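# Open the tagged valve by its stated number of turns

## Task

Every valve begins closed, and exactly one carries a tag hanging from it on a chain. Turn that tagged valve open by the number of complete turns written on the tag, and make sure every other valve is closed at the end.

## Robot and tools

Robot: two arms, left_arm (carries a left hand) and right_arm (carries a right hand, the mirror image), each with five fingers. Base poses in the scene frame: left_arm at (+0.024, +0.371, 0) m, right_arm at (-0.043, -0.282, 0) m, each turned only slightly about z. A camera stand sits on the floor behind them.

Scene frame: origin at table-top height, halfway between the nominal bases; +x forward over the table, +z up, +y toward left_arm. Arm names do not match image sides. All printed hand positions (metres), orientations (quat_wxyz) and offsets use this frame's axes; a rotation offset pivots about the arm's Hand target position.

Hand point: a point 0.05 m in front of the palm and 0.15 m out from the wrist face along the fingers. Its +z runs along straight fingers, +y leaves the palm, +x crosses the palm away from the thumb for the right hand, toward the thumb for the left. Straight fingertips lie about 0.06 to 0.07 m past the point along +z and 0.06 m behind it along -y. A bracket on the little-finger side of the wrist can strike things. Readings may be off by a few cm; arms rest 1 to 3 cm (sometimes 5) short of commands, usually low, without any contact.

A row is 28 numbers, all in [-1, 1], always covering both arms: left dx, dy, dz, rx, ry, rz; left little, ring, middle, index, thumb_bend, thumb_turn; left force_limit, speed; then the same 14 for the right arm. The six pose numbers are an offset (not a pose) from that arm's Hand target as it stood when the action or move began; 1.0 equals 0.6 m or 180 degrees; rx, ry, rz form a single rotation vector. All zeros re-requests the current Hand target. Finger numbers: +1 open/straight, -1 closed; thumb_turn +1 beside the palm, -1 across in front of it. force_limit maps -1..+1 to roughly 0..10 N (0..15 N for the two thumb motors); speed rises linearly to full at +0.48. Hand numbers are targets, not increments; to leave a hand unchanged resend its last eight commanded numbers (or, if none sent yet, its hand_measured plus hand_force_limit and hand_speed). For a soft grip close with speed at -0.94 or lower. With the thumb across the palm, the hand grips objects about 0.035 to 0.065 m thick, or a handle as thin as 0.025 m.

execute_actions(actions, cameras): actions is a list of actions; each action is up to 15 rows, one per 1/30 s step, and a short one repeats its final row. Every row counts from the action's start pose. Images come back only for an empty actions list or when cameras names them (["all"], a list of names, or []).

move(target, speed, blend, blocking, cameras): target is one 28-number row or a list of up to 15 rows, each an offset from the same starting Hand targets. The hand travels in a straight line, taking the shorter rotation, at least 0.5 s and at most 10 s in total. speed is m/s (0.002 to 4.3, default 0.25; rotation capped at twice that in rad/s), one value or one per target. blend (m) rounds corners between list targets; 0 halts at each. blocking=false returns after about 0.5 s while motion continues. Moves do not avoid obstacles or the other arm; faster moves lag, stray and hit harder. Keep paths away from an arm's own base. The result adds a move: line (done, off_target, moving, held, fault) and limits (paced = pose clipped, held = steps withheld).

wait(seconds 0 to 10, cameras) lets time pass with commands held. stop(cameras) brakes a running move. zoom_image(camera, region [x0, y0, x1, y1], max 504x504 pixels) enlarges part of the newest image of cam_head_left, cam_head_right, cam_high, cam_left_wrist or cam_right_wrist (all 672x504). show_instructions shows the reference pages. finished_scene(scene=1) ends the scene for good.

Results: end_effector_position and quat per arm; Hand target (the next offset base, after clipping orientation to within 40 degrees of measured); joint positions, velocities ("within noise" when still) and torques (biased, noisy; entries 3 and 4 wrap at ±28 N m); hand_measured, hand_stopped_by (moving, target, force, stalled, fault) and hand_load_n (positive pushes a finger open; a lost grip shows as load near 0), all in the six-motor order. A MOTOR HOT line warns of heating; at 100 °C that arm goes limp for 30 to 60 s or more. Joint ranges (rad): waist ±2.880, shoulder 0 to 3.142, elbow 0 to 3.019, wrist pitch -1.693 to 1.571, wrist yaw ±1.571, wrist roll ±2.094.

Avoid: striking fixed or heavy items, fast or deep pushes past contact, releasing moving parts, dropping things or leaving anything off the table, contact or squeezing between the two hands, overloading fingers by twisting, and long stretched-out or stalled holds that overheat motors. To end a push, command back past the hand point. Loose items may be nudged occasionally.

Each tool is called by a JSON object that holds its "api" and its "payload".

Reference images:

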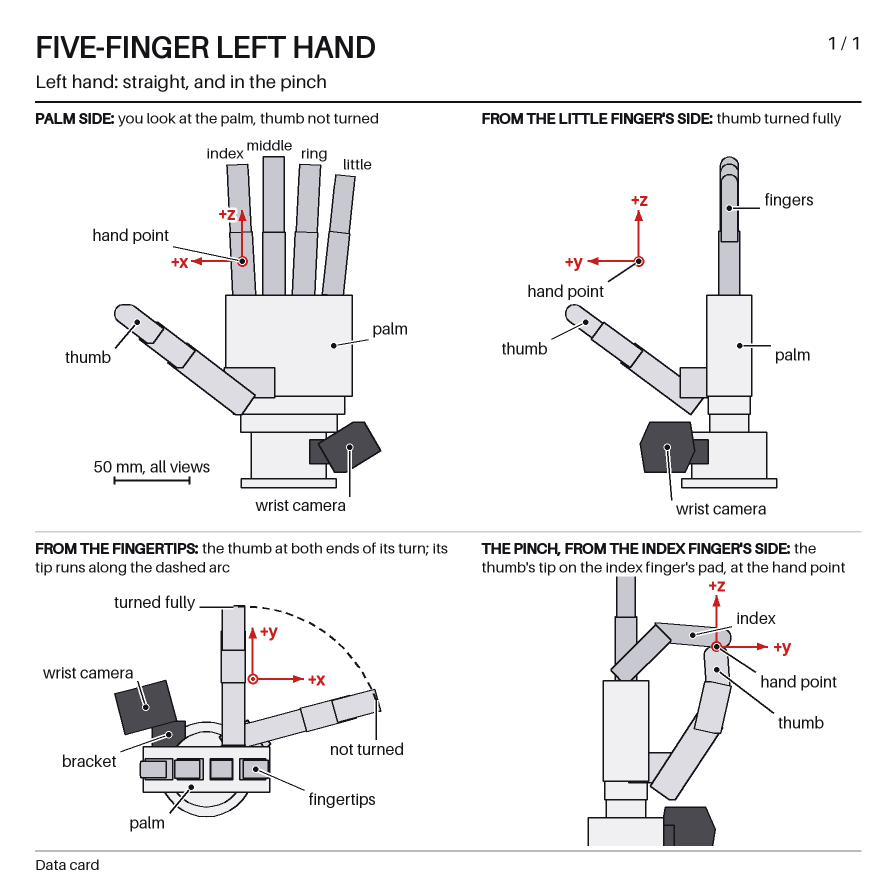

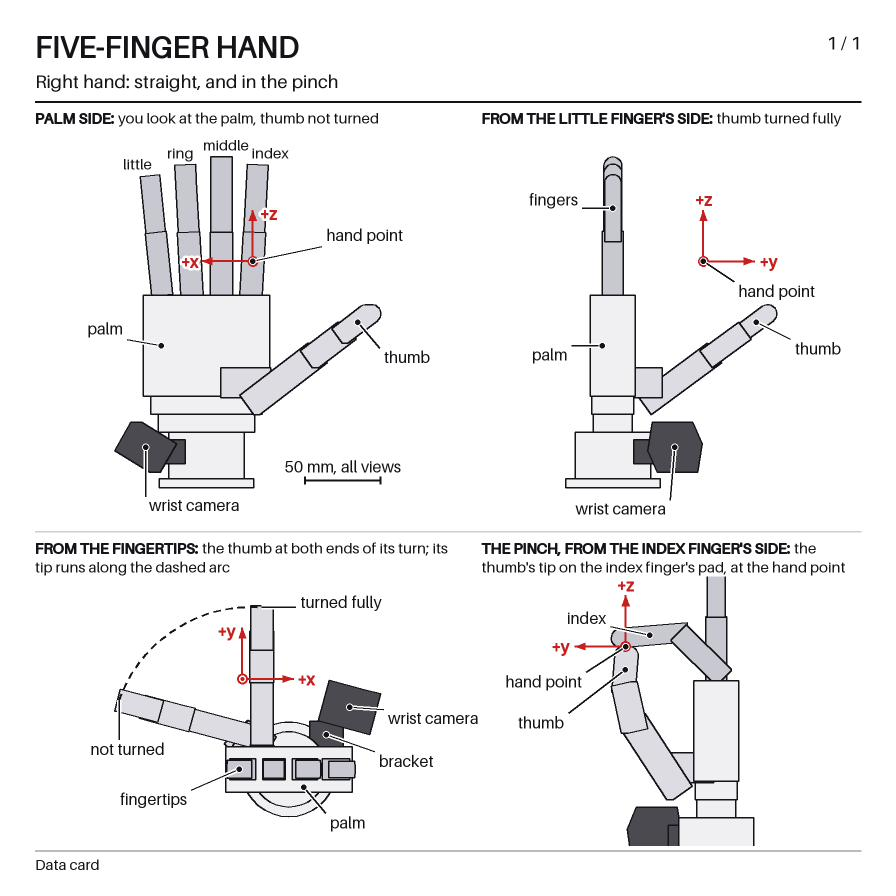

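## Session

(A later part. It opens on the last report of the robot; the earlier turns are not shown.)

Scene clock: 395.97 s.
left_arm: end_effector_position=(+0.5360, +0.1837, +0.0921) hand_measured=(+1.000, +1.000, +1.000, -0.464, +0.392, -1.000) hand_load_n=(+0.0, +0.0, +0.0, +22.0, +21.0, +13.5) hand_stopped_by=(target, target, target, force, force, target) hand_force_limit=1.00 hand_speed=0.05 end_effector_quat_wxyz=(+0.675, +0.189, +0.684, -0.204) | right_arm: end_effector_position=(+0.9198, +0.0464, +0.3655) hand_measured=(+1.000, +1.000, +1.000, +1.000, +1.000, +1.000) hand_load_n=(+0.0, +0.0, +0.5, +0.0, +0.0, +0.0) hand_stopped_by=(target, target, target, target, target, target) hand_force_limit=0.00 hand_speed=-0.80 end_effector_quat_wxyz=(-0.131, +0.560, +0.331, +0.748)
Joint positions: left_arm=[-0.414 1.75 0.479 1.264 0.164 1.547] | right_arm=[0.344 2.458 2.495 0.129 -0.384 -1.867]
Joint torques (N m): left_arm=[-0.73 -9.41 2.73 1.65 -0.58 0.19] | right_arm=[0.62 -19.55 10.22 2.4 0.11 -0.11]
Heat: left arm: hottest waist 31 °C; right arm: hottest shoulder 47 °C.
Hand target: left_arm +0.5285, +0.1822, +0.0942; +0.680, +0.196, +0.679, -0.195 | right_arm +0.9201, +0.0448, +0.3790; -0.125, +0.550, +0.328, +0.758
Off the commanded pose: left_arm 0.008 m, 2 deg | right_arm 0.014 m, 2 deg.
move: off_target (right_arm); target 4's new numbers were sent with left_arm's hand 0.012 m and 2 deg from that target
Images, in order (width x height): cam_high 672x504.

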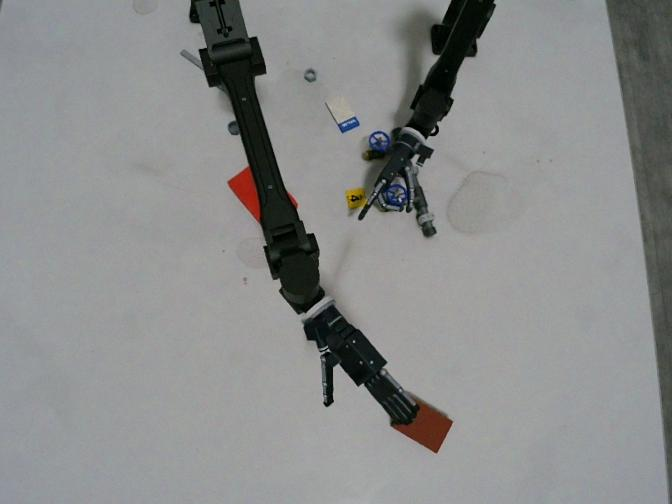

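{"api": "move", "payload": {"target": [[0.0075,-0.0003,0,0,0,0,1,1,1,0.1,0.8,-1,1,0.5,0,0,0,0,0,0,1,1,1,1,1,1,0,-0.8],[0.0043,-0.0268,0,0,0,-0.15,1,1,1,0.1,0.8,-1,1,0.5,0,0,0,0,0,0,1,1,1,1,1,1,0,-0.8],[0.0050,-0.0485,0.0055,0,0,-0.3,1,1,1,0.1,0.8,-1,1,0.5,0,0,0,0,0,0,1,1,1,1,1,1,0,-0.8],[0.0050,-0.0485,0.0055,0,0,-0.3,1,1,1,-0.55,-0.3,-1,1,0,0,0,0,0,0,0,1,1,1,1,1,1,0,-0.8],[0.0050,-0.0485,0.0055,0,0,-0.3,1,1,1,-0.65,-0.35,-1,1,0.05,0,0,0,0,0,0,1,1,1,1,1,1,0,-0.8],[0.0023,-0.0270,0.001,0,0,-0.15,1,1,1,-0.65,-0.35,-1,1,0.05,0,0,0,0,0,0,1,1,1,1,1,1,0,-0.8],[0,0,0,0,0,0,1,1,1,-0.65,-0.35,-1,1,0.05,0,0,0,0,0,0,1,1,1,1,1,1,0,-0.8]], "speed": 0.8, "blend": [0,0.01,0,0,0,0.01,0]}}

{"api": "move", "payload": {"target": [[0.0075,-0.0003,0,0,0,0,1,1,1,0.1,0.8,-1,1,0.5,0,0,0,0,0,0,1,1,1,1,1,1,0,-0.8],[0.0043,-0.0268,0,0,0,-0.15,1,1,1,0.1,0.8,-1,1,0.5,0,0,0,0,0,0,1,1,1,1,1,1,0,-0.8],[0.0050,-0.0485,0.0055,0,0,-0.3,1,1,1,0.1,0.8,-1,1,0.5,0,0,0,0,0,0,1,1,1,1,1,1,0,-0.8],[0.0050,-0.0485,0.0055,0,0,-0.3,1,1,1,-0.55,-0.3,-1,1,0,0,0,0,0,0,0,1,1,1,1,1,1,0,-0.8],[0.0050,-0.0485,0.0055,0,0,-0.3,1,1,1,-0.65,-0.35,-1,1,0.05,0,0,0,0,0,0,1,1,1,1,1,1,0,-0.8],[0.0023,-0.0270,0.001,0,0,-0.15,1,1,1,-0.65,-0.35,-1,1,0.05,0,0,0,0,0,0,1,1,1,1,1,1,0,-0.8],[0,0,0,0,0,0,1,1,1,-0.65,-0.35,-1,1,0.05,0,0,0,0,0,0,1,1,1,1,1,1,0,-0.8]], "speed": 0.8, "blend": [0,0.01,0,0,0,0.01,0]}}

{"api": "move", "payload": {"target": [[0.0075,-0.0003,0,0,0,0,1,1,1,0.1,0.8,-1,1,0.5,0,0,0,0,0,0,1,1,1,1,1,1,0,-0.8],[0.0043,-0.0268,0,0,0,-0.15,1,1,1,0.1,0.8,-1,1,0.5,0,0,0,0,0,0,1,1,1,1,1,1,0,-0.8],[0.0050,-0.0485,0.0055,0,0,-0.3,1,1,1,0.1,0.8,-1,1,0.5,0,0,0,0,0,0,1,1,1,1,1,1,0,-0.8],[0.0050,-0.0485,0.0055,0,0,-0.3,1,1,1,-0.55,-0.3,-1,1,0,0,0,0,0,0,0,1,1,1,1,1,1,0,-0.8],[0.0050,-0.0485,0.0055,0,0,-0.3,1,1,1,-0.65,-0.35,-1,1,0.05,0,0,0,0,0,0,1,1,1,1,1,1,0,-0.8],[0.0023,-0.0270,0.001,0,0,-0.15,1,1,1,-0.65,-0.35,-1,1,0.05,0,0,0,0,0,0,1,1,1,1,1,1,0,-0.8],[0,0,0,0,0,0,1,1,1,-0.65,-0.35,-1,1,0.05,0,0,0,0,0,0,1,1,1,1,1,1,0,-0.8]], "speed": 0.8, "blend": [0,0.01,0,0,0,0.01,0]}}

{"api": "move", "payload": {"target": [[0.0075,-0.0003,0,0,0,0,1,1,1,0.1,0.8,-1,1,0.5,0,0,0,0,0,0,1,1,1,1,1,1,0,-0.8],[0.0043,-0.0268,0,0,0,-0.15,1,1,1,0.1,0.8,-1,1,0.5,0,0,0,0,0,0,1,1,1,1,1,1,0,-0.8],[0.0050,-0.0485,0.0055,0,0,-0.3,1,1,1,0.1,0.8,-1,1,0.5,0,0,0,0,0,0,1,1,1,1,1,1,0,-0.8],[0.0050,-0.0485,0.0055,0,0,-0.3,1,1,1,-0.55,-0.3,-1,1,0,0,0,0,0,0,0,1,1,1,1,1,1,0,-0.8],[0.0050,-0.0485,0.0055,0,0,-0.3,1,1,1,-0.65,-0.35,-1,1,0.05,0,0,0,0,0,0,1,1,1,1,1,1,0,-0.8],[0.0023,-0.0270,0.001,0,0,-0.15,1,1,1,-0.65,-0.35,-1,1,0.05,0,0,0,0,0,0,1,1,1,1,1,1,0,-0.8],[0,0,0,0,0,0,1,1,1,-0.65,-0.35,-1,1,0.05,0,0,0,0,0,0,1,1,1,1,1,1,0,-0.8]], "speed": 0.8, "blend": [0,0.01,0,0,0,0.01,0], "cameras": ["cam_high"]}}

{"api": "zoom_image", "payload": {"camera": "cam_high", "region": [370, 170, 430, 220]}}

Scene clock: 403.37 s.
left_arm: end_effector_position=(+0.5361, +0.1837, +0.0923) hand_measured=(+1.000, +1.000, +1.000, -0.464, +0.394, -1.000) hand_load_n=(+0.0, +0.0, +0.0, +23.5, +19.5, +10.5) hand_stopped_by=(target, target, target, force, force, target) hand_force_limit=1.00 hand_speed=0.05 end_effector_quat_wxyz=(+0.675, +0.190, +0.683, -0.203) | right_arm: end_effector_position=(+0.9198, +0.0464, +0.3655) hand_measured=(+1.000, +1.000, +1.000, +1.000, +1.000, +1.000) hand_load_n=(+0.0, +0.0, +0.0, +0.0, +0.0, +0.0) hand_stopped_by=(target, target, target, target, target, target) hand_force_limit=0.00 hand_speed=-0.80 end_effector_quat_wxyz=(-0.131, +0.560, +0.331, +0.748)
Joint positions: left_arm=[-0.414 1.75 0.479 1.264 0.164 1.55] | right_arm=[0.344 2.458 2.495 0.129 -0.384 -1.867]
Joint torques (N m): left_arm=[0.09 -8.88 2.77 1.57 -0.64 0.14] | right_arm=[0.62 -19.43 10.28 2.43 0.11 -0.11]
Heat: left arm: hottest waist 31 °C; right arm: hottest shoulder 47 °C.
Hand target: left_arm +0.5285, +0.1822, +0.0942; +0.680, +0.196, +0.679, -0.195 | right_arm +0.9201, +0.0448, +0.3790; -0.125, +0.550, +0.328, +0.758
Off the commanded pose: left_arm 0.008 m, 1 deg | right_arm 0.014 m, 2 deg.
move: off_target (right_arm); target 4's new numbers were sent with left_arm's hand 0.012 m and 2 deg from that target

Scene clock: 410.30 s.
left_arm: end_effector_position=(+0.5355, +0.1840, +0.0917) hand_measured=(+1.000, +1.000, +1.000, -0.464, +0.392, -1.000) hand_load_n=(+0.0, +0.0, +0.0, +23.5, +20.5, +10.5) hand_stopped_by=(target, target, target, force, force, target) hand_force_limit=1.00 hand_speed=0.05 end_effector_quat_wxyz=(+0.675, +0.190, +0.684, -0.203) | right_arm: end_effector_position=(+0.9198, +0.0464, +0.3655) hand_measured=(+1.000, +1.000, +1.000, +1.000, +1.000, +1.000) hand_load_n=(+0.0, +0.0, +0.0, +0.0, +0.0, +0.0) hand_stopped_by=(target, target, target, target, target, target) hand_force_limit=0.00 hand_speed=-0.80 end_effector_quat_wxyz=(-0.131, +0.560, +0.331, +0.748)
Joint positions: left_arm=[-0.414 1.75 0.478 1.264 0.164 1.55] | right_arm=[0.344 2.458 2.495 0.129 -0.384 -1.867]
Joint torques (N m): left_arm=[-0.15 -8.59 2.55 1.61 -0.62 0.1] | right_arm=[0.56 -19.49 10.28 2.41 0.11 -0.11]
Heat: left arm: hottest waist 31 °C; right arm: hottest shoulder 47 °C.
Hand target: left_arm +0.5285, +0.1822, +0.0942; +0.680, +0.196, +0.679, -0.195 | right_arm +0.9201, +0.0448, +0.3790; -0.125, +0.550, +0.328, +0.758
Off the commanded pose: left_arm 0.008 m, 1 deg | right_arm 0.014 m, 2 deg.
move: off_target (right_arm); target 4's new numbers were sent with left_arm's hand 0.012 m and 2 deg from that target

Scene clock: 417.17 s.
left_arm: end_effector_position=(+0.5360, +0.1837, +0.0922) hand_measured=(+1.000, +1.000, +1.000, -0.464, +0.392, -1.000) hand_load_n=(+0.0, +0.0, +0.0, +23.5, +20.5, +11.0) hand_stopped_by=(target, target, target, force, force, target) hand_force_limit=1.00 hand_speed=0.05 end_effector_quat_wxyz=(+0.675, +0.189, +0.684, -0.204) | right_arm: end_effector_position=(+0.9198, +0.0464, +0.3655) hand_measured=(+1.000, +1.000, +1.000, +1.000, +1.000, +1.000) hand_load_n=(+0.0, +0.0, +0.0, +0.0, +0.0, +0.0) hand_stopped_by=(target, target, target, target, target, target) hand_force_limit=0.00 hand_speed=-0.80 end_effector_quat_wxyz=(-0.131, +0.560, +0.331, +0.748)
Joint positions: left_arm=[-0.414 1.75 0.479 1.264 0.164 1.549] | right_arm=[0.344 2.458 2.495 0.129 -0.384 -1.867]
Joint torques (N m): left_arm=[-0.44 -8.88 2.81 1.54 -0.63 0.16] | right_arm=[0.56 -19.49 10.28 2.43 0.11 -0.11]
Heat: left arm: hottest shoulder 31 °C; right arm: hottest shoulder 47 °C.
Hand target: left_arm +0.5285, +0.1822, +0.0942; +0.680, +0.196, +0.679, -0.195 | right_arm +0.9201, +0.0448, +0.3790; -0.125, +0.550, +0.328, +0.758
Off the commanded pose: left_arm 0.008 m, 1 deg | right_arm 0.014 m, 2 deg.
move: off_target (right_arm); target 4's new numbers were sent with left_arm's hand 0.012 m and 2 deg from that target

Scene clock: 423.90 s.
left_arm: end_effector_position=(+0.5355, +0.1840, +0.0917) hand_measured=(+1.000, +1.000, +1.000, -0.460, +0.390, -1.000) hand_load_n=(+0.0, +0.0, +0.0, +22.5, +19.5, +11.5) hand_stopped_by=(target, target, target, force, force, target) hand_force_limit=1.00 hand_speed=0.05 end_effector_quat_wxyz=(+0.675, +0.190, +0.684, -0.203) | right_arm: end_effector_position=(+0.9198, +0.0464, +0.3655) hand_measured=(+1.000, +1.000, +1.000, +1.000, +1.000, +1.000) hand_load_n=(+0.0, +0.0, +0.0, +0.0, +0.0, +0.0) hand_stopped_by=(target, target, target, target, target, target) hand_force_limit=0.00 hand_speed=-0.80 end_effector_quat_wxyz=(-0.131, +0.560, +0.331, +0.748)
Joint positions: left_arm=[-0.414 1.75 0.478 1.264 0.164 1.55] | right_arm=[0.344 2.458 2.495 0.129 -0.384 -1.867]
Joint torques (N m): left_arm=[-0.91 -9.05 2.62 1.55 -0.61 0.16] | right_arm=[0.56 -19.49 10.25 2.41 0.11 -0.11]
Heat: left arm: hottest shoulder 31 °C; right arm: hottest shoulder 47 °C.
Hand target: left_arm +0.5285, +0.1822, +0.0942; +0.680, +0.196, +0.679, -0.195 | right_arm +0.9201, +0.0448, +0.3790; -0.125, +0.550, +0.328, +0.758
Off the commanded pose: left_arm 0.008 m, 1 deg | right_arm 0.014 m, 2 deg.
move: off_target (right_arm); target 4's new numbers were sent with left_arm's hand 0.011 m and 1 deg from that target
Images, in order (width x height): cam_high 672x504.

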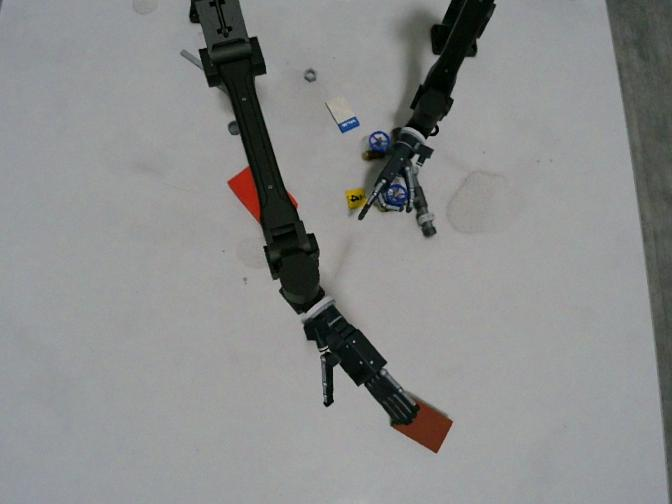

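Scaled by 8.400 from the camera's 672x504 image, which has a finer 960x720 frame.

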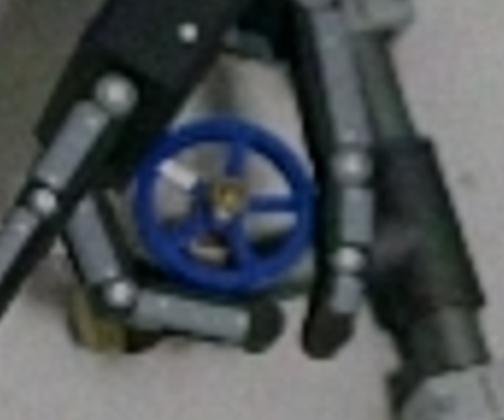

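{"api": "move", "payload": {"target": [[0.0075,-0.0003,0,0,0,0,1,1,1,0.1,0.8,-1,1,0.5,0,0,0,0,0,0,1,1,1,1,1,1,0,-0.8],[0.0043,-0.0268,0,0,0,-0.15,1,1,1,0.1,0.8,-1,1,0.5,0,0,0,0,0,0,1,1,1,1,1,1,0,-0.8],[0.0050,-0.0485,0.0055,0,0,-0.3,1,1,1,0.1,0.8,-1,1,0.5,0,0,0,0,0,0,1,1,1,1,1,1,0,-0.8],[0.0050,-0.0485,0.0055,0,0,-0.3,1,1,1,-0.55,-0.3,-1,1,0,0,0,0,0,0,0,1,1,1,1,1,1,0,-0.8],[0.0050,-0.0485,0.0055,0,0,-0.3,1,1,1,-0.65,-0.35,-1,1,0.05,0,0,0,0,0,0,1,1,1,1,1,1,0,-0.8],[0.0023,-0.0270,0.001,0,0,-0.15,1,1,1,-0.65,-0.35,-1,1,0.05,0,0,0,0,0,0,1,1,1,1,1,1,0,-0.8],[0,0,0,0,0,0,1,1,1,-0.65,-0.35,-1,1,0.05,0,0,0,0,0,0,1,1,1,1,1,1,0,-0.8]], "speed": 0.8, "blend": [0,0.01,0,0,0,0.01,0]}}

{"api": "move", "payload": {"target": [[0.0075,-0.0003,0,0,0,0,1,1,1,0.1,0.8,-1,1,0.5,0,0,0,0,0,0,1,1,1,1,1,1,0,-0.8],[0.0043,-0.0268,0,0,0,-0.15,1,1,1,0.1,0.8,-1,1,0.5,0,0,0,0,0,0,1,1,1,1,1,1,0,-0.8],[0.0050,-0.0485,0.0055,0,0,-0.3,1,1,1,0.1,0.8,-1,1,0.5,0,0,0,0,0,0,1,1,1,1,1,1,0,-0.8],[0.0050,-0.0485,0.0055,0,0,-0.3,1,1,1,-0.55,-0.3,-1,1,0,0,0,0,0,0,0,1,1,1,1,1,1,0,-0.8],[0.0050,-0.0485,0.0055,0,0,-0.3,1,1,1,-0.65,-0.35,-1,1,0.05,0,0,0,0,0,0,1,1,1,1,1,1,0,-0.8],[0.0023,-0.0270,0.001,0,0,-0.15,1,1,1,-0.65,-0.35,-1,1,0.05,0,0,0,0,0,0,1,1,1,1,1,1,0,-0.8],[0,0,0,0,0,0,1,1,1,-0.65,-0.35,-1,1,0.05,0,0,0,0,0,0,1,1,1,1,1,1,0,-0.8]], "speed": 0.8, "blend": [0,0.01,0,0,0,0.01,0]}}

{"api": "move", "payload": {"target": [[0.0075,-0.0003,0,0,0,0,1,1,1,0.1,0.8,-1,1,0.5,0,0,0,0,0,0,1,1,1,1,1,1,0,-0.8],[0.0043,-0.0268,0,0,0,-0.15,1,1,1,0.1,0.8,-1,1,0.5,0,0,0,0,0,0,1,1,1,1,1,1,0,-0.8],[0.0050,-0.0485,0.0055,0,0,-0.3,1,1,1,0.1,0.8,-1,1,0.5,0,0,0,0,0,0,1,1,1,1,1,1,0,-0.8],[0.0050,-0.0485,0.0055,0,0,-0.3,1,1,1,-0.55,-0.3,-1,1,0,0,0,0,0,0,0,1,1,1,1,1,1,0,-0.8],[0.0050,-0.0485,0.0055,0,0,-0.3,1,1,1,-0.65,-0.35,-1,1,0.05,0,0,0,0,0,0,1,1,1,1,1,1,0,-0.8],[0.0023,-0.0270,0.001,0,0,-0.15,1,1,1,-0.65,-0.35,-1,1,0.05,0,0,0,0,0,0,1,1,1,1,1,1,0,-0.8],[0,0,0,0,0,0,1,1,1,-0.65,-0.35,-1,1,0.05,0,0,0,0,0,0,1,1,1,1,1,1,0,-0.8]], "speed": 0.8, "blend": [0,0.01,0,0,0,0.01,0]}}

{"api": "move", "payload": {"target": [[0.0075,-0.0003,0,0,0,0,1,1,1,0.1,0.8,-1,1,0.5,0,0,0,0,0,0,1,1,1,1,1,1,0,-0.8],[0.0043,-0.0268,0,0,0,-0.15,1,1,1,0.1,0.8,-1,1,0.5,0,0,0,0,0,0,1,1,1,1,1,1,0,-0.8],[0.0050,-0.0485,0.0055,0,0,-0.3,1,1,1,0.1,0.8,-1,1,0.5,0,0,0,0,0,0,1,1,1,1,1,1,0,-0.8],[0.0050,-0.0485,0.0055,0,0,-0.3,1,1,1,-0.55,-0.3,-1,1,0,0,0,0,0,0,0,1,1,1,1,1,1,0,-0.8],[0.0050,-0.0485,0.0055,0,0,-0.3,1,1,1,-0.65,-0.35,-1,1,0.05,0,0,0,0,0,0,1,1,1,1,1,1,0,-0.8],[0.0023,-0.0270,0.001,0,0,-0.15,1,1,1,-0.65,-0.35,-1,1,0.05,0,0,0,0,0,0,1,1,1,1,1,1,0,-0.8],[0,0,0,0,0,0,1,1,1,-0.65,-0.35,-1,1,0.05,0,0,0,0,0,0,1,1,1,1,1,1,0,-0.8]], "speed": 0.8, "blend": [0,0.01,0,0,0,0.01,0], "cameras": ["cam_high"]}}

{"api": "zoom_image", "payload": {"camera": "cam_high", "region": [370, 170, 430, 220]}}

Scene clock: 431.47 s.
left_arm: end_effector_position=(+0.5360, +0.1837, +0.0921) hand_measured=(+1.000, +1.000, +1.000, -0.468, +0.394, -1.000) hand_load_n=(+0.0, +0.0, +0.0, +23.5, +20.5, +13.0) hand_stopped_by=(target, target, target, force, force, target) hand_force_limit=1.00 hand_speed=0.05 end_effector_quat_wxyz=(+0.675, +0.189, +0.684, -0.204) | right_arm: end_effector_position=(+0.9198, +0.0464, +0.3655) hand_measured=(+1.000, +1.000, +1.000, +1.000, +1.000, +1.000) hand_load_n=(+0.0, +0.0, +0.0, +0.0, -0.5, +0.0) hand_stopped_by=(target, target, target, target, target, target) hand_force_limit=0.00 hand_speed=-0.80 end_effector_quat_wxyz=(-0.131, +0.560, +0.331, +0.748)
Joint positions: left_arm=[-0.414 1.75 0.479 1.264 0.164 1.547] | right_arm=[0.344 2.458 2.495 0.129 -0.384 -1.867]
Joint torques (N m): left_arm=[-0.56 -9 2.54 1.59 -0.62 0.2] | right_arm=[0.73 -19.49 10.26 2.44 0.11 -0.11]
Heat: left arm: hottest shoulder 31 °C; right arm: hottest shoulder 47 °C.
Hand target: left_arm +0.5285, +0.1822, +0.0942; +0.680, +0.196, +0.679, -0.195 | right_arm +0.9201, +0.0448, +0.3790; -0.125, +0.550, +0.328, +0.758
Off the commanded pose: left_arm 0.008 m, 2 deg | right_arm 0.014 m, 2 deg.
move: off_target (right_arm); target 4's new numbers were sent with left_arm's hand 0.012 m and 2 deg from that target

Scene clock: 438.23 s.
left_arm: end_effector_position=(+0.5360, +0.1837, +0.0921) hand_measured=(+1.000, +1.000, +1.000, -0.466, +0.392, -1.000) hand_load_n=(+0.0, +0.0, +0.0, +22.0, +21.5, +13.5) hand_stopped_by=(target, target, target, force, force, target) hand_force_limit=1.00 hand_speed=0.05 end_effector_quat_wxyz=(+0.675, +0.189, +0.684, -0.204) | right_arm: end_effector_position=(+0.9198, +0.0464, +0.3655) hand_measured=(+1.000, +1.000, +1.000, +1.000, +1.000, +1.000) hand_load_n=(+0.0, +0.0, +0.0, +0.0, +0.0, +0.0) hand_stopped_by=(target, target, target, target, target, target) hand_force_limit=0.00 hand_speed=-0.80 end_effector_quat_wxyz=(-0.131, +0.560, +0.331, +0.748)
Joint positions: left_arm=[-0.414 1.75 0.479 1.264 0.164 1.547] | right_arm=[0.344 2.458 2.495 0.129 -0.384 -1.867]
Joint torques (N m): left_arm=[0.03 -9.05 2.61 1.7 -0.61 0.2] | right_arm=[0.62 -19.6 10.25 2.41 0.11 -0.11]
Heat: left arm: hottest shoulder 31 °C; right arm: hottest shoulder 47 °C.
Hand target: left_arm +0.5285, +0.1822, +0.0942; +0.680, +0.196, +0.679, -0.195 | right_arm +0.9201, +0.0448, +0.3790; -0.125, +0.550, +0.328, +0.758
Off the commanded pose: left_arm 0.008 m, 2 deg | right_arm 0.014 m, 2 deg.
move: off_target (right_arm); target 4's new numbers were sent with left_arm's hand 0.012 m and 2 deg from that target

Scene clock: 445.03 s.
left_arm: end_effector_position=(+0.5362, +0.1844, +0.0911) hand_measured=(+1.000, +1.000, +1.000, -0.470, +0.398, -1.000) hand_load_n=(+0.0, +0.0, +0.0, +22.0, +21.5, +14.5) hand_stopped_by=(target, target, target, force, force, target) hand_force_limit=1.00 hand_speed=0.05 end_effector_quat_wxyz=(+0.674, +0.187, +0.685, -0.205) | right_arm: end_effector_position=(+0.9198, +0.0464, +0.3655) hand_measured=(+1.000, +1.000, +1.000, +1.000, +1.000, +1.000) hand_load_n=(+0.0, +0.0, +0.0, +0.0, +0.0, +0.0) hand_stopped_by=(target, target, target, target, target, target) hand_force_limit=0.00 hand_speed=-0.80 end_effector_quat_wxyz=(-0.131, +0.560, +0.331, +0.748)
Joint positions: left_arm=[-0.413 1.751 0.479 1.264 0.164 1.544] | right_arm=[0.344 2.458 2.495 0.129 -0.384 -1.867]
Joint torques (N m): left_arm=[-0.32 -9.52 2.62 1.59 -0.62 0.2] | right_arm=[0.67 -19.49 10.26 2.41 0.11 -0.11]
Heat: left arm: hottest shoulder 31 °C; right arm: hottest shoulder 47 °C.
Hand target: left_arm +0.5285, +0.1822, +0.0942; +0.680, +0.196, +0.679, -0.195 | right_arm +0.9201, +0.0448, +0.3790; -0.125, +0.550, +0.328, +0.758
Off the commanded pose: left_arm 0.009 m, 2 deg | right_arm 0.014 m, 2 deg.
move: off_target (right_arm); target 4's new numbers were sent with left_arm's hand 0.012 m and 2 deg from that target

Scene clock: 451.80 s.
left_arm: end_effector_position=(+0.5362, +0.1844, +0.0919) hand_measured=(+1.000, +1.000, +1.000, -0.468, +0.394, -1.000) hand_load_n=(+0.0, +0.0, +0.0, +21.5, +22.0, +14.5) hand_stopped_by=(target, target, target, force, force, target) hand_force_limit=1.00 hand_speed=0.05 end_effector_quat_wxyz=(+0.675, +0.187, +0.684, -0.205) | right_arm: end_effector_position=(+0.9198, +0.0464, +0.3655) hand_measured=(+1.000, +1.000, +1.000, +1.000, +1.000, +1.000) hand_load_n=(+0.0, +0.0, +0.0, +0.0, +0.0, +0.0) hand_stopped_by=(target, target, target, target, target, target) hand_force_limit=0.00 hand_speed=-0.80 end_effector_quat_wxyz=(-0.131, +0.560, +0.331, +0.748)
Joint positions: left_arm=[-0.413 1.75 0.479 1.264 0.164 1.544] | right_arm=[0.344 2.458 2.495 0.129 -0.384 -1.867]
Joint torques (N m): left_arm=[-0.26 -8.88 2.65 1.68 -0.57 0.18] | right_arm=[0.62 -19.55 10.28 2.41 0.11 -0.11]
Heat: left arm: hottest shoulder 31 °C; right arm: hottest shoulder 47 °C.
Hand target: left_arm +0.5285, +0.1822, +0.0942; +0.680, +0.196, +0.679, -0.195 | right_arm +0.9201, +0.0448, +0.3790; -0.125, +0.550, +0.328, +0.758
Off the commanded pose: left_arm 0.008 m, 2 deg | right_arm 0.014 m, 2 deg.
move: off_target (right_arm); target 4's new numbers were sent with left_arm's hand 0.011 m and 1 deg from that target
Images, in order (width x height): cam_high 672x504.

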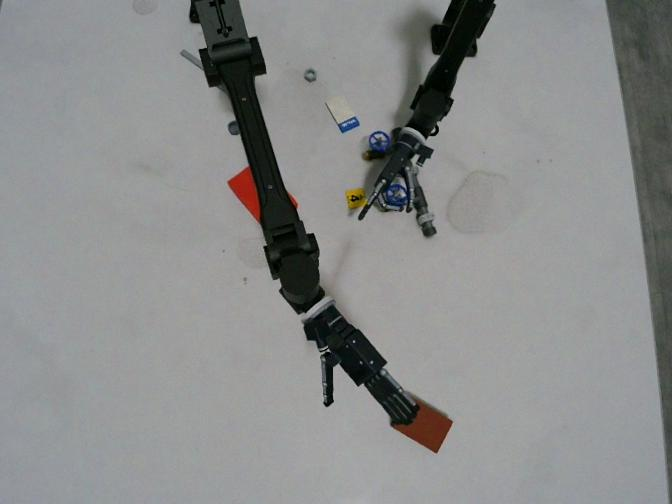

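Scaled by 8.400 from the camera's 672x504 image, which has a finer 960x720 frame.

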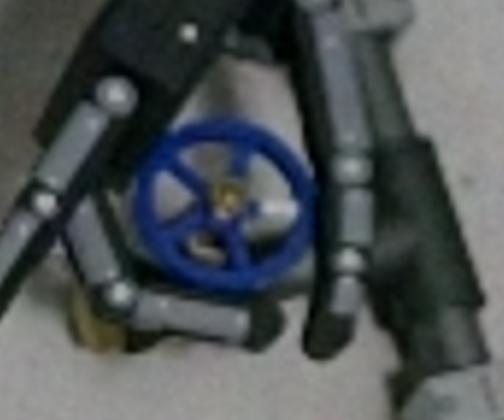

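{"api": "move", "payload": {"target": [[0.0075,-0.0003,0,0,0,0,1,1,1,0.1,0.8,-1,1,0.5,0,0,0,0,0,0,1,1,1,1,1,1,0,-0.8],[0.0043,-0.0268,0,0,0,-0.15,1,1,1,0.1,0.8,-1,1,0.5,0,0,0,0,0,0,1,1,1,1,1,1,0,-0.8],[0.0050,-0.0485,0.0055,0,0,-0.3,1,1,1,0.1,0.8,-1,1,0.5,0,0,0,0,0,0,1,1,1,1,1,1,0,-0.8],[0.0050,-0.0485,0.0055,0,0,-0.3,1,1,1,-0.55,-0.3,-1,1,0,0,0,0,0,0,0,1,1,1,1,1,1,0,-0.8],[0.0050,-0.0485,0.0055,0,0,-0.3,1,1,1,-0.65,-0.35,-1,1,0.05,0,0,0,0,0,0,1,1,1,1,1,1,0,-0.8],[0.0023,-0.0270,0.001,0,0,-0.15,1,1,1,-0.65,-0.35,-1,1,0.05,0,0,0,0,0,0,1,1,1,1,1,1,0,-0.8],[0,0,0,0,0,0,1,1,1,-0.65,-0.35,-1,1,0.05,0,0,0,0,0,0,1,1,1,1,1,1,0,-0.8]], "speed": 0.8, "blend": [0,0.01,0,0,0,0.01,0], "cameras": ["cam_high","cam_left_wrist"]}}

{"api": "zoom_image", "payload": {"camera": "cam_high", "region": [365, 165, 425, 225]}}

{"api": "zoom_image", "payload": {"camera": "cam_left_wrist", "region": [300, 210, 510, 370]}}

Scene clock: 458.93 s.
left_arm: end_effector_position=(+0.5360, +0.1837, +0.0913) hand_measured=(+1.000, +1.000, +1.000, -0.468, +0.394, -1.000) hand_load_n=(+0.0, +0.0, +0.0, +21.5, +22.5, +13.0) hand_stopped_by=(target, target, target, force, force, target) hand_force_limit=1.00 hand_speed=0.05 end_effector_quat_wxyz=(+0.674, +0.189, +0.684, -0.204) | right_arm: end_effector_position=(+0.9198, +0.0464, +0.3655) hand_measured=(+1.000, +1.000, +1.000, +1.000, +1.000, +1.000) hand_load_n=(-0.5, +0.0, +0.0, +0.0, +0.0, +0.0) hand_stopped_by=(target, target, target, target, target, target) hand_force_limit=0.00 hand_speed=-0.80 end_effector_quat_wxyz=(-0.131, +0.560, +0.331, +0.748)
Joint positions: left_arm=[-0.414 1.751 0.479 1.264 0.164 1.547] | right_arm=[0.344 2.458 2.495 0.129 -0.384 -1.867]
Joint torques (N m): left_arm=[-0.56 -9.88 2.51 1.57 -0.65 0.19] | right_arm=[0.56 -19.37 10.29 2.4 0.11 -0.11]
Heat: left arm: hottest shoulder 31 °C; right arm: hottest shoulder 47 °C.
Hand target: left_arm +0.5285, +0.1822, +0.0942; +0.680, +0.196, +0.679, -0.195 | right_arm +0.9201, +0.0448, +0.3790; -0.125, +0.550, +0.328, +0.758
Off the commanded pose: left_arm 0.008 m, 2 deg | right_arm 0.014 m, 2 deg.
move: off_target (right_arm); target 4's new numbers were sent with left_arm's hand 0.012 m and 2 deg from that target
Images, in order (width x height): cam_high 672x504, cam_left_wrist 672x504.

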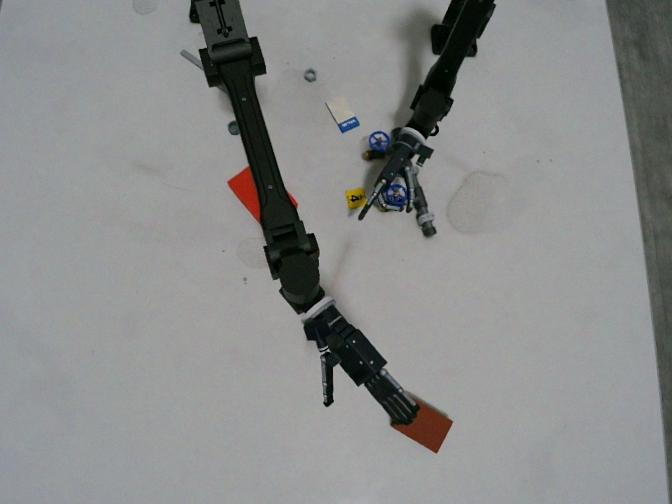

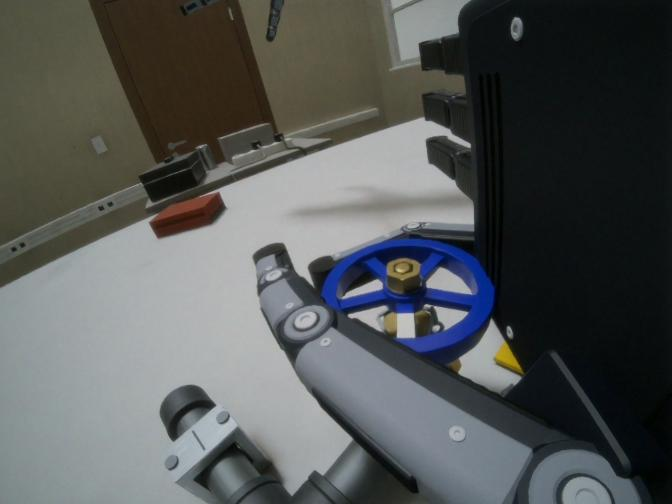

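Scaled by 8.400 from the camera's 672x504 image, which has a finer 960x720 frame.

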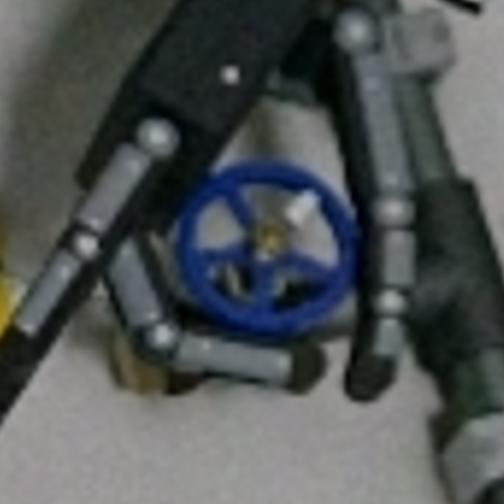

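Scaled by 2.400 from the camera's 672x504 image, which has a finer 960x720 frame.

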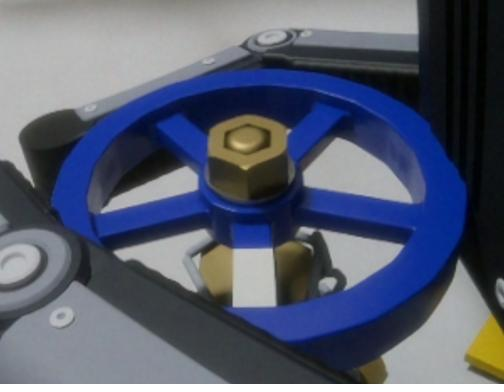

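{"api": "move", "payload": {"target": [[0.0075,-0.0003,0,0,0,0,1,1,1,0.1,0.8,-1,1,0.5,0,0,0,0,0,0,1,1,1,1,1,1,0,-0.8],[0.0058,-0.0262,0.0047,0,0,-0.1389,1,1,1,0.1,0.8,-1,1,0.5,0,0,0,0,0,0,1,1,1,1,1,1,0,-0.8],[0.0058,-0.0262,0.0047,0,0,-0.1389,1,1,1,-0.55,-0.3,-1,1,0,0,0,0,0,0,0,1,1,1,1,1,1,0,-0.8],[0.0058,-0.0262,0.0047,0,0,-0.1389,1,1,1,-0.65,-0.35,-1,1,0.05,0,0,0,0,0,0,1,1,1,1,1,1,0,-0.8],[0,0,0,0,0,0,1,1,1,-0.65,-0.35,-1,1,0.05,0,0,0,0,0,0,1,1,1,1,1,1,0,-0.8]], "speed": 0.6, "cameras": ["cam_high","cam_left_wrist"]}}

{"api": "zoom_image", "payload": {"camera": "cam_high", "region": [365, 165, 425, 225]}}

{"api": "zoom_image", "payload": {"camera": "cam_left_wrist", "region": [300, 210, 510, 370]}}

Scene clock: 465.43 s.
left_arm: end_effector_position=(+0.5298, +0.1881, +0.0917) hand_measured=(+1.000, +1.000, +1.000, -0.270, +0.250, -1.000) hand_load_n=(+0.0, +0.5, +0.0, +13.0, +25.0, +10.5) hand_stopped_by=(target, target, target, force, force, target) hand_force_limit=1.00 hand_speed=0.05 end_effector_quat_wxyz=(+0.675, +0.190, +0.684, -0.200) | right_arm: end_effector_position=(+0.9198, +0.0464, +0.3655) hand_measured=(+1.000, +1.000, +1.000, +1.000, +1.000, +1.000) hand_load_n=(+0.0, +0.0, +0.0, +0.0, +0.0, +0.5) hand_stopped_by=(target, target, target, target, target, target) hand_force_limit=0.00 hand_speed=-0.80 end_effector_quat_wxyz=(-0.131, +0.560, +0.331, +0.748)
Joint positions: left_arm=[-0.413 1.74 0.459 1.272 0.161 1.555] | right_arm=[0.344 2.458 2.495 0.129 -0.384 -1.867]
Joint torques (N m): left_arm=[-0.85 -7.88 4.27 1.29 -0.49 0.12] | right_arm=[0.56 -19.6 10.26 2.41 0.11 -0.11]
Heat: left arm: hottest shoulder 31 °C; right arm: hottest shoulder 47 °C.
Hand target: left_arm +0.5285, +0.1822, +0.0942; +0.680, +0.196, +0.679, -0.195 | right_arm +0.9201, +0.0448, +0.3790; -0.125, +0.550, +0.328, +0.758
Off the commanded pose: left_arm 0.007 m, 1 deg | right_arm 0.014 m, 2 deg.
move: off_target (right_arm); target 3's new numbers were sent with left_arm's hand 0.013 m and 2 deg from that target
Images, in order (width x height): cam_high 672x504, cam_left_wrist 672x504.

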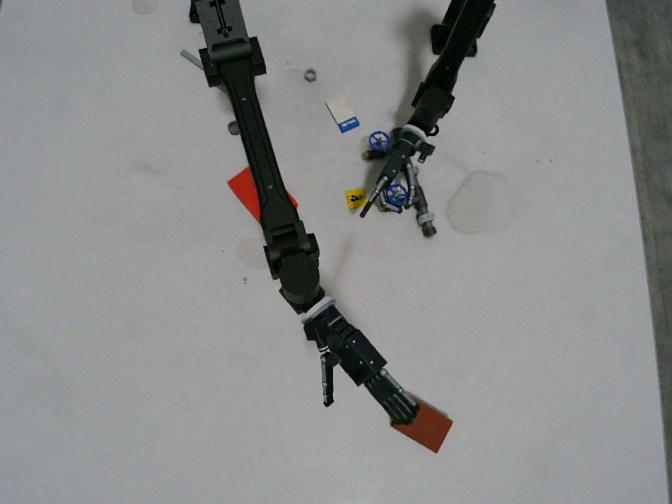

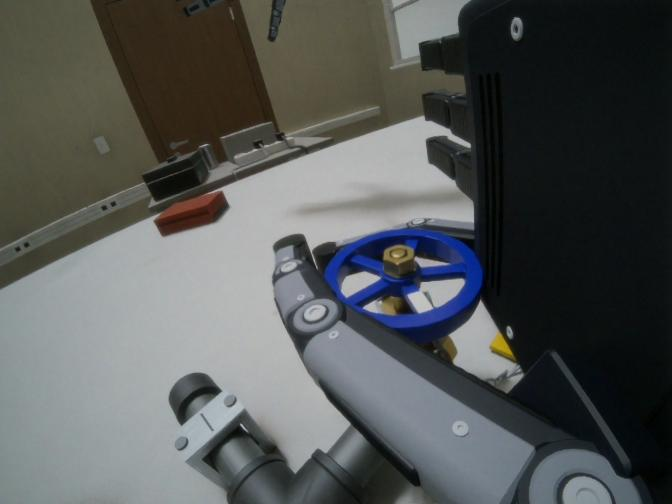

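Scaled by 8.400 from the camera's 672x504 image, which has a finer 960x720 frame.

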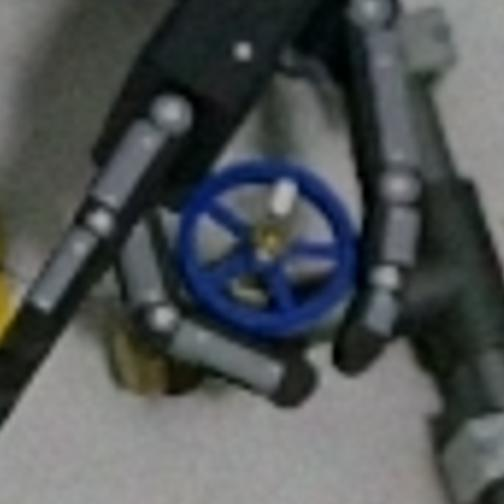

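Scaled by 2.400 from the camera's 672x504 image, which has a finer 960x720 frame.

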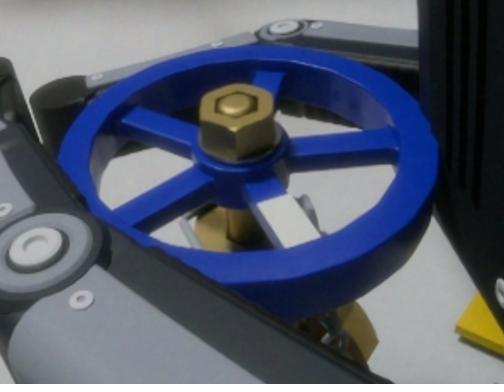

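{"api": "move", "payload": {"target": [[0.0075,-0.0003,0,0,0,0,1,1,1,0.3,1,-1,1,0.4,0,0,0,0,0,0,1,1,1,1,1,1,0,-0.8],[0.0075,-0.0003,0.15,0,0,0,1,1,1,0.3,1,-1,1,0.4,0,0,0,0,0,0,1,1,1,1,1,1,0,-0.8],[-0.03,0.10,0.28,0,0,-0.05,1,1,1,1,1,-1,1,0.4,0,0,0,0,0,0,1,1,1,1,1,1,0,-0.8]], "speed": 0.35, "cameras": ["all"]}}

{"api": "zoom_image", "payload": {"camera": "cam_high", "region": [365, 165, 425, 225]}}

{"api": "zoom_image", "payload": {"camera": "cam_head_left", "region": [240, 130, 330, 230]}}

Scene clock: 469.83 s.
left_arm: end_effector_position=(+0.4983, +0.2456, +0.2364) hand_measured=(+1.000, +1.000, +1.000, +1.000, +1.000, -1.000) hand_load_n=(+0.0, +0.0, +0.0, +0.0, +0.0, +0.5) hand_stopped_by=(target, target, target, target, target, target) hand_force_limit=1.00 hand_speed=0.40 end_effector_quat_wxyz=(+0.648, +0.238, +0.678, -0.253) | right_arm: end_effector_position=(+0.9198, +0.0464, +0.3655) hand_measured=(+1.000, +1.000, +1.000, +1.000, +1.000, +1.000) hand_load_n=(+0.0, +0.0, +0.0, +0.0, +0.0, +0.0) hand_stopped_by=(target, target, target, target, target, target) hand_force_limit=0.00 hand_speed=-0.80 end_effector_quat_wxyz=(-0.131, +0.560, +0.331, +0.748)
Joint positions: left_arm=[-0.166 1.085 0.476 0.571 0.559 1.556] | right_arm=[0.344 2.458 2.495 0.129 -0.384 -1.867]
Joint torques (N m): left_arm=[0.03 -3.9 13.56 0.59 0.08 0.11] | right_arm=[0.62 -19.55 10.26 2.39 0.11 -0.1]
Heat: left arm: hottest shoulder 31 °C; right arm: hottest shoulder 47 °C.
Hand target: left_arm +0.5105, +0.2422, +0.2622; +0.662, +0.249, +0.662, -0.248 | right_arm +0.9201, +0.0448, +0.3790; -0.125, +0.550, +0.328, +0.758
Off the commanded pose: left_arm 0.029 m, 3 deg | right_arm 0.014 m, 2 deg.
move: off_target (left_arm, right_arm); target 3's new numbers were sent with left_arm's hand 0.029 m and 3 deg from that target

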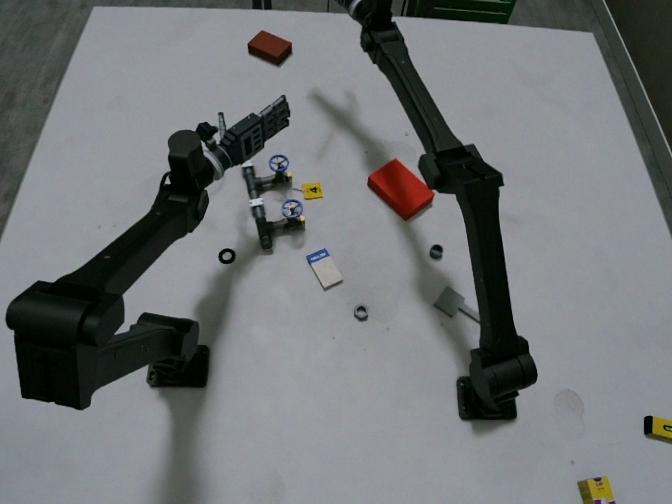

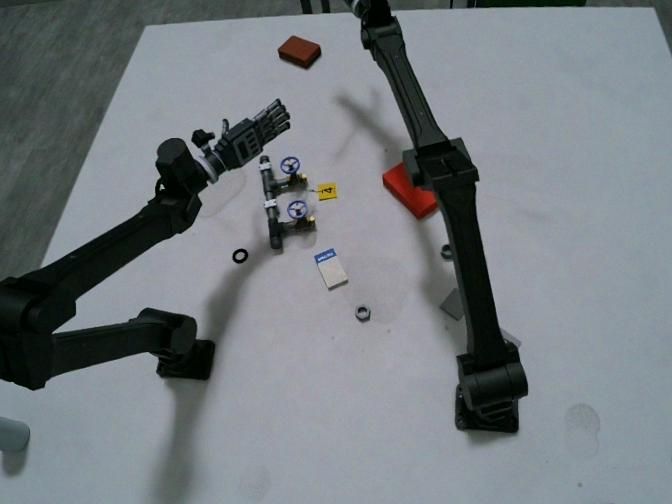

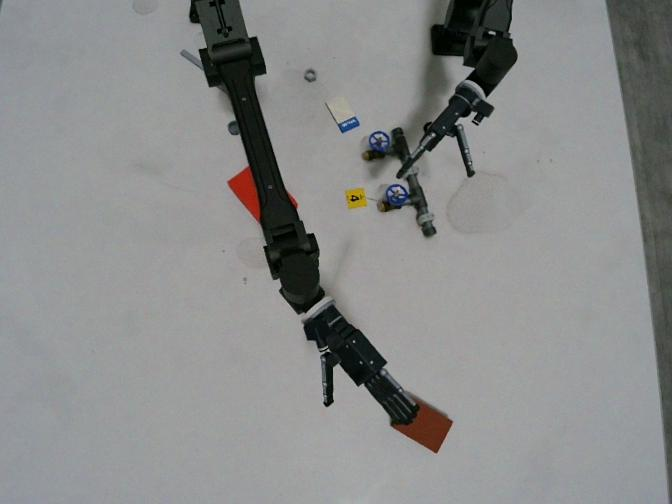

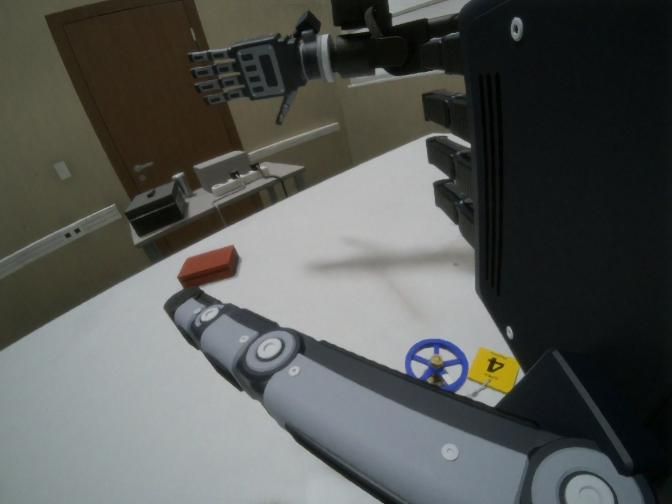

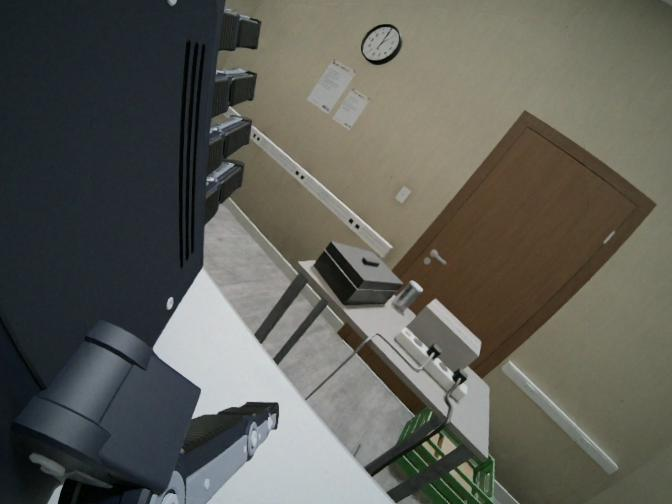

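Scaled by 8.400 from the camera's 672x504 image, which has a finer 960x720 frame.

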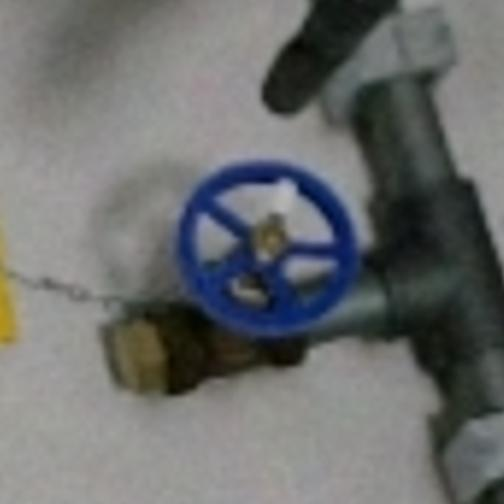

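Scaled by 5.040 from the camera's 672x504 image, which has a finer 960x720 frame.

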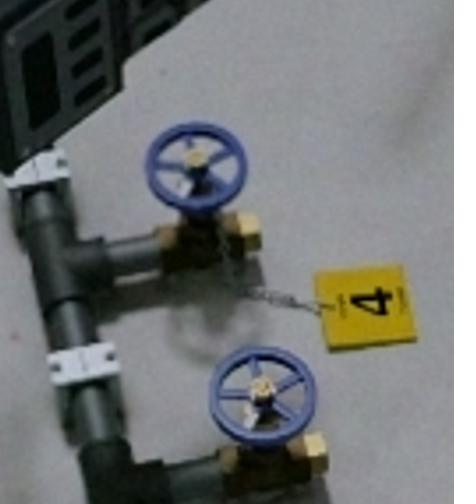

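{"api": "zoom_image", "payload": {"camera": "cam_high", "region": [340, 110, 460, 230]}}

Scaled by 4.200 from the camera's 672x504 image, which has a finer 960x720 frame.

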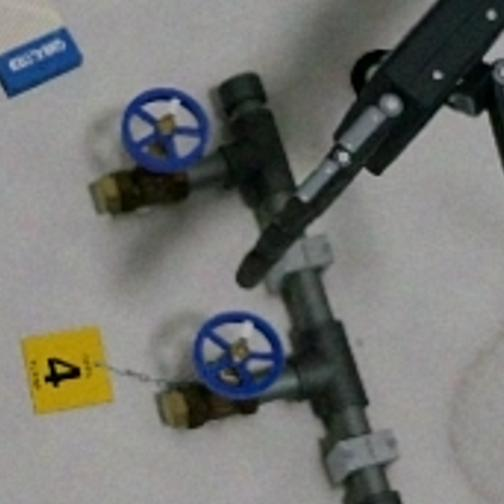

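{"api": "finished_scene", "payload": {}}

The scene is finished: the task was done.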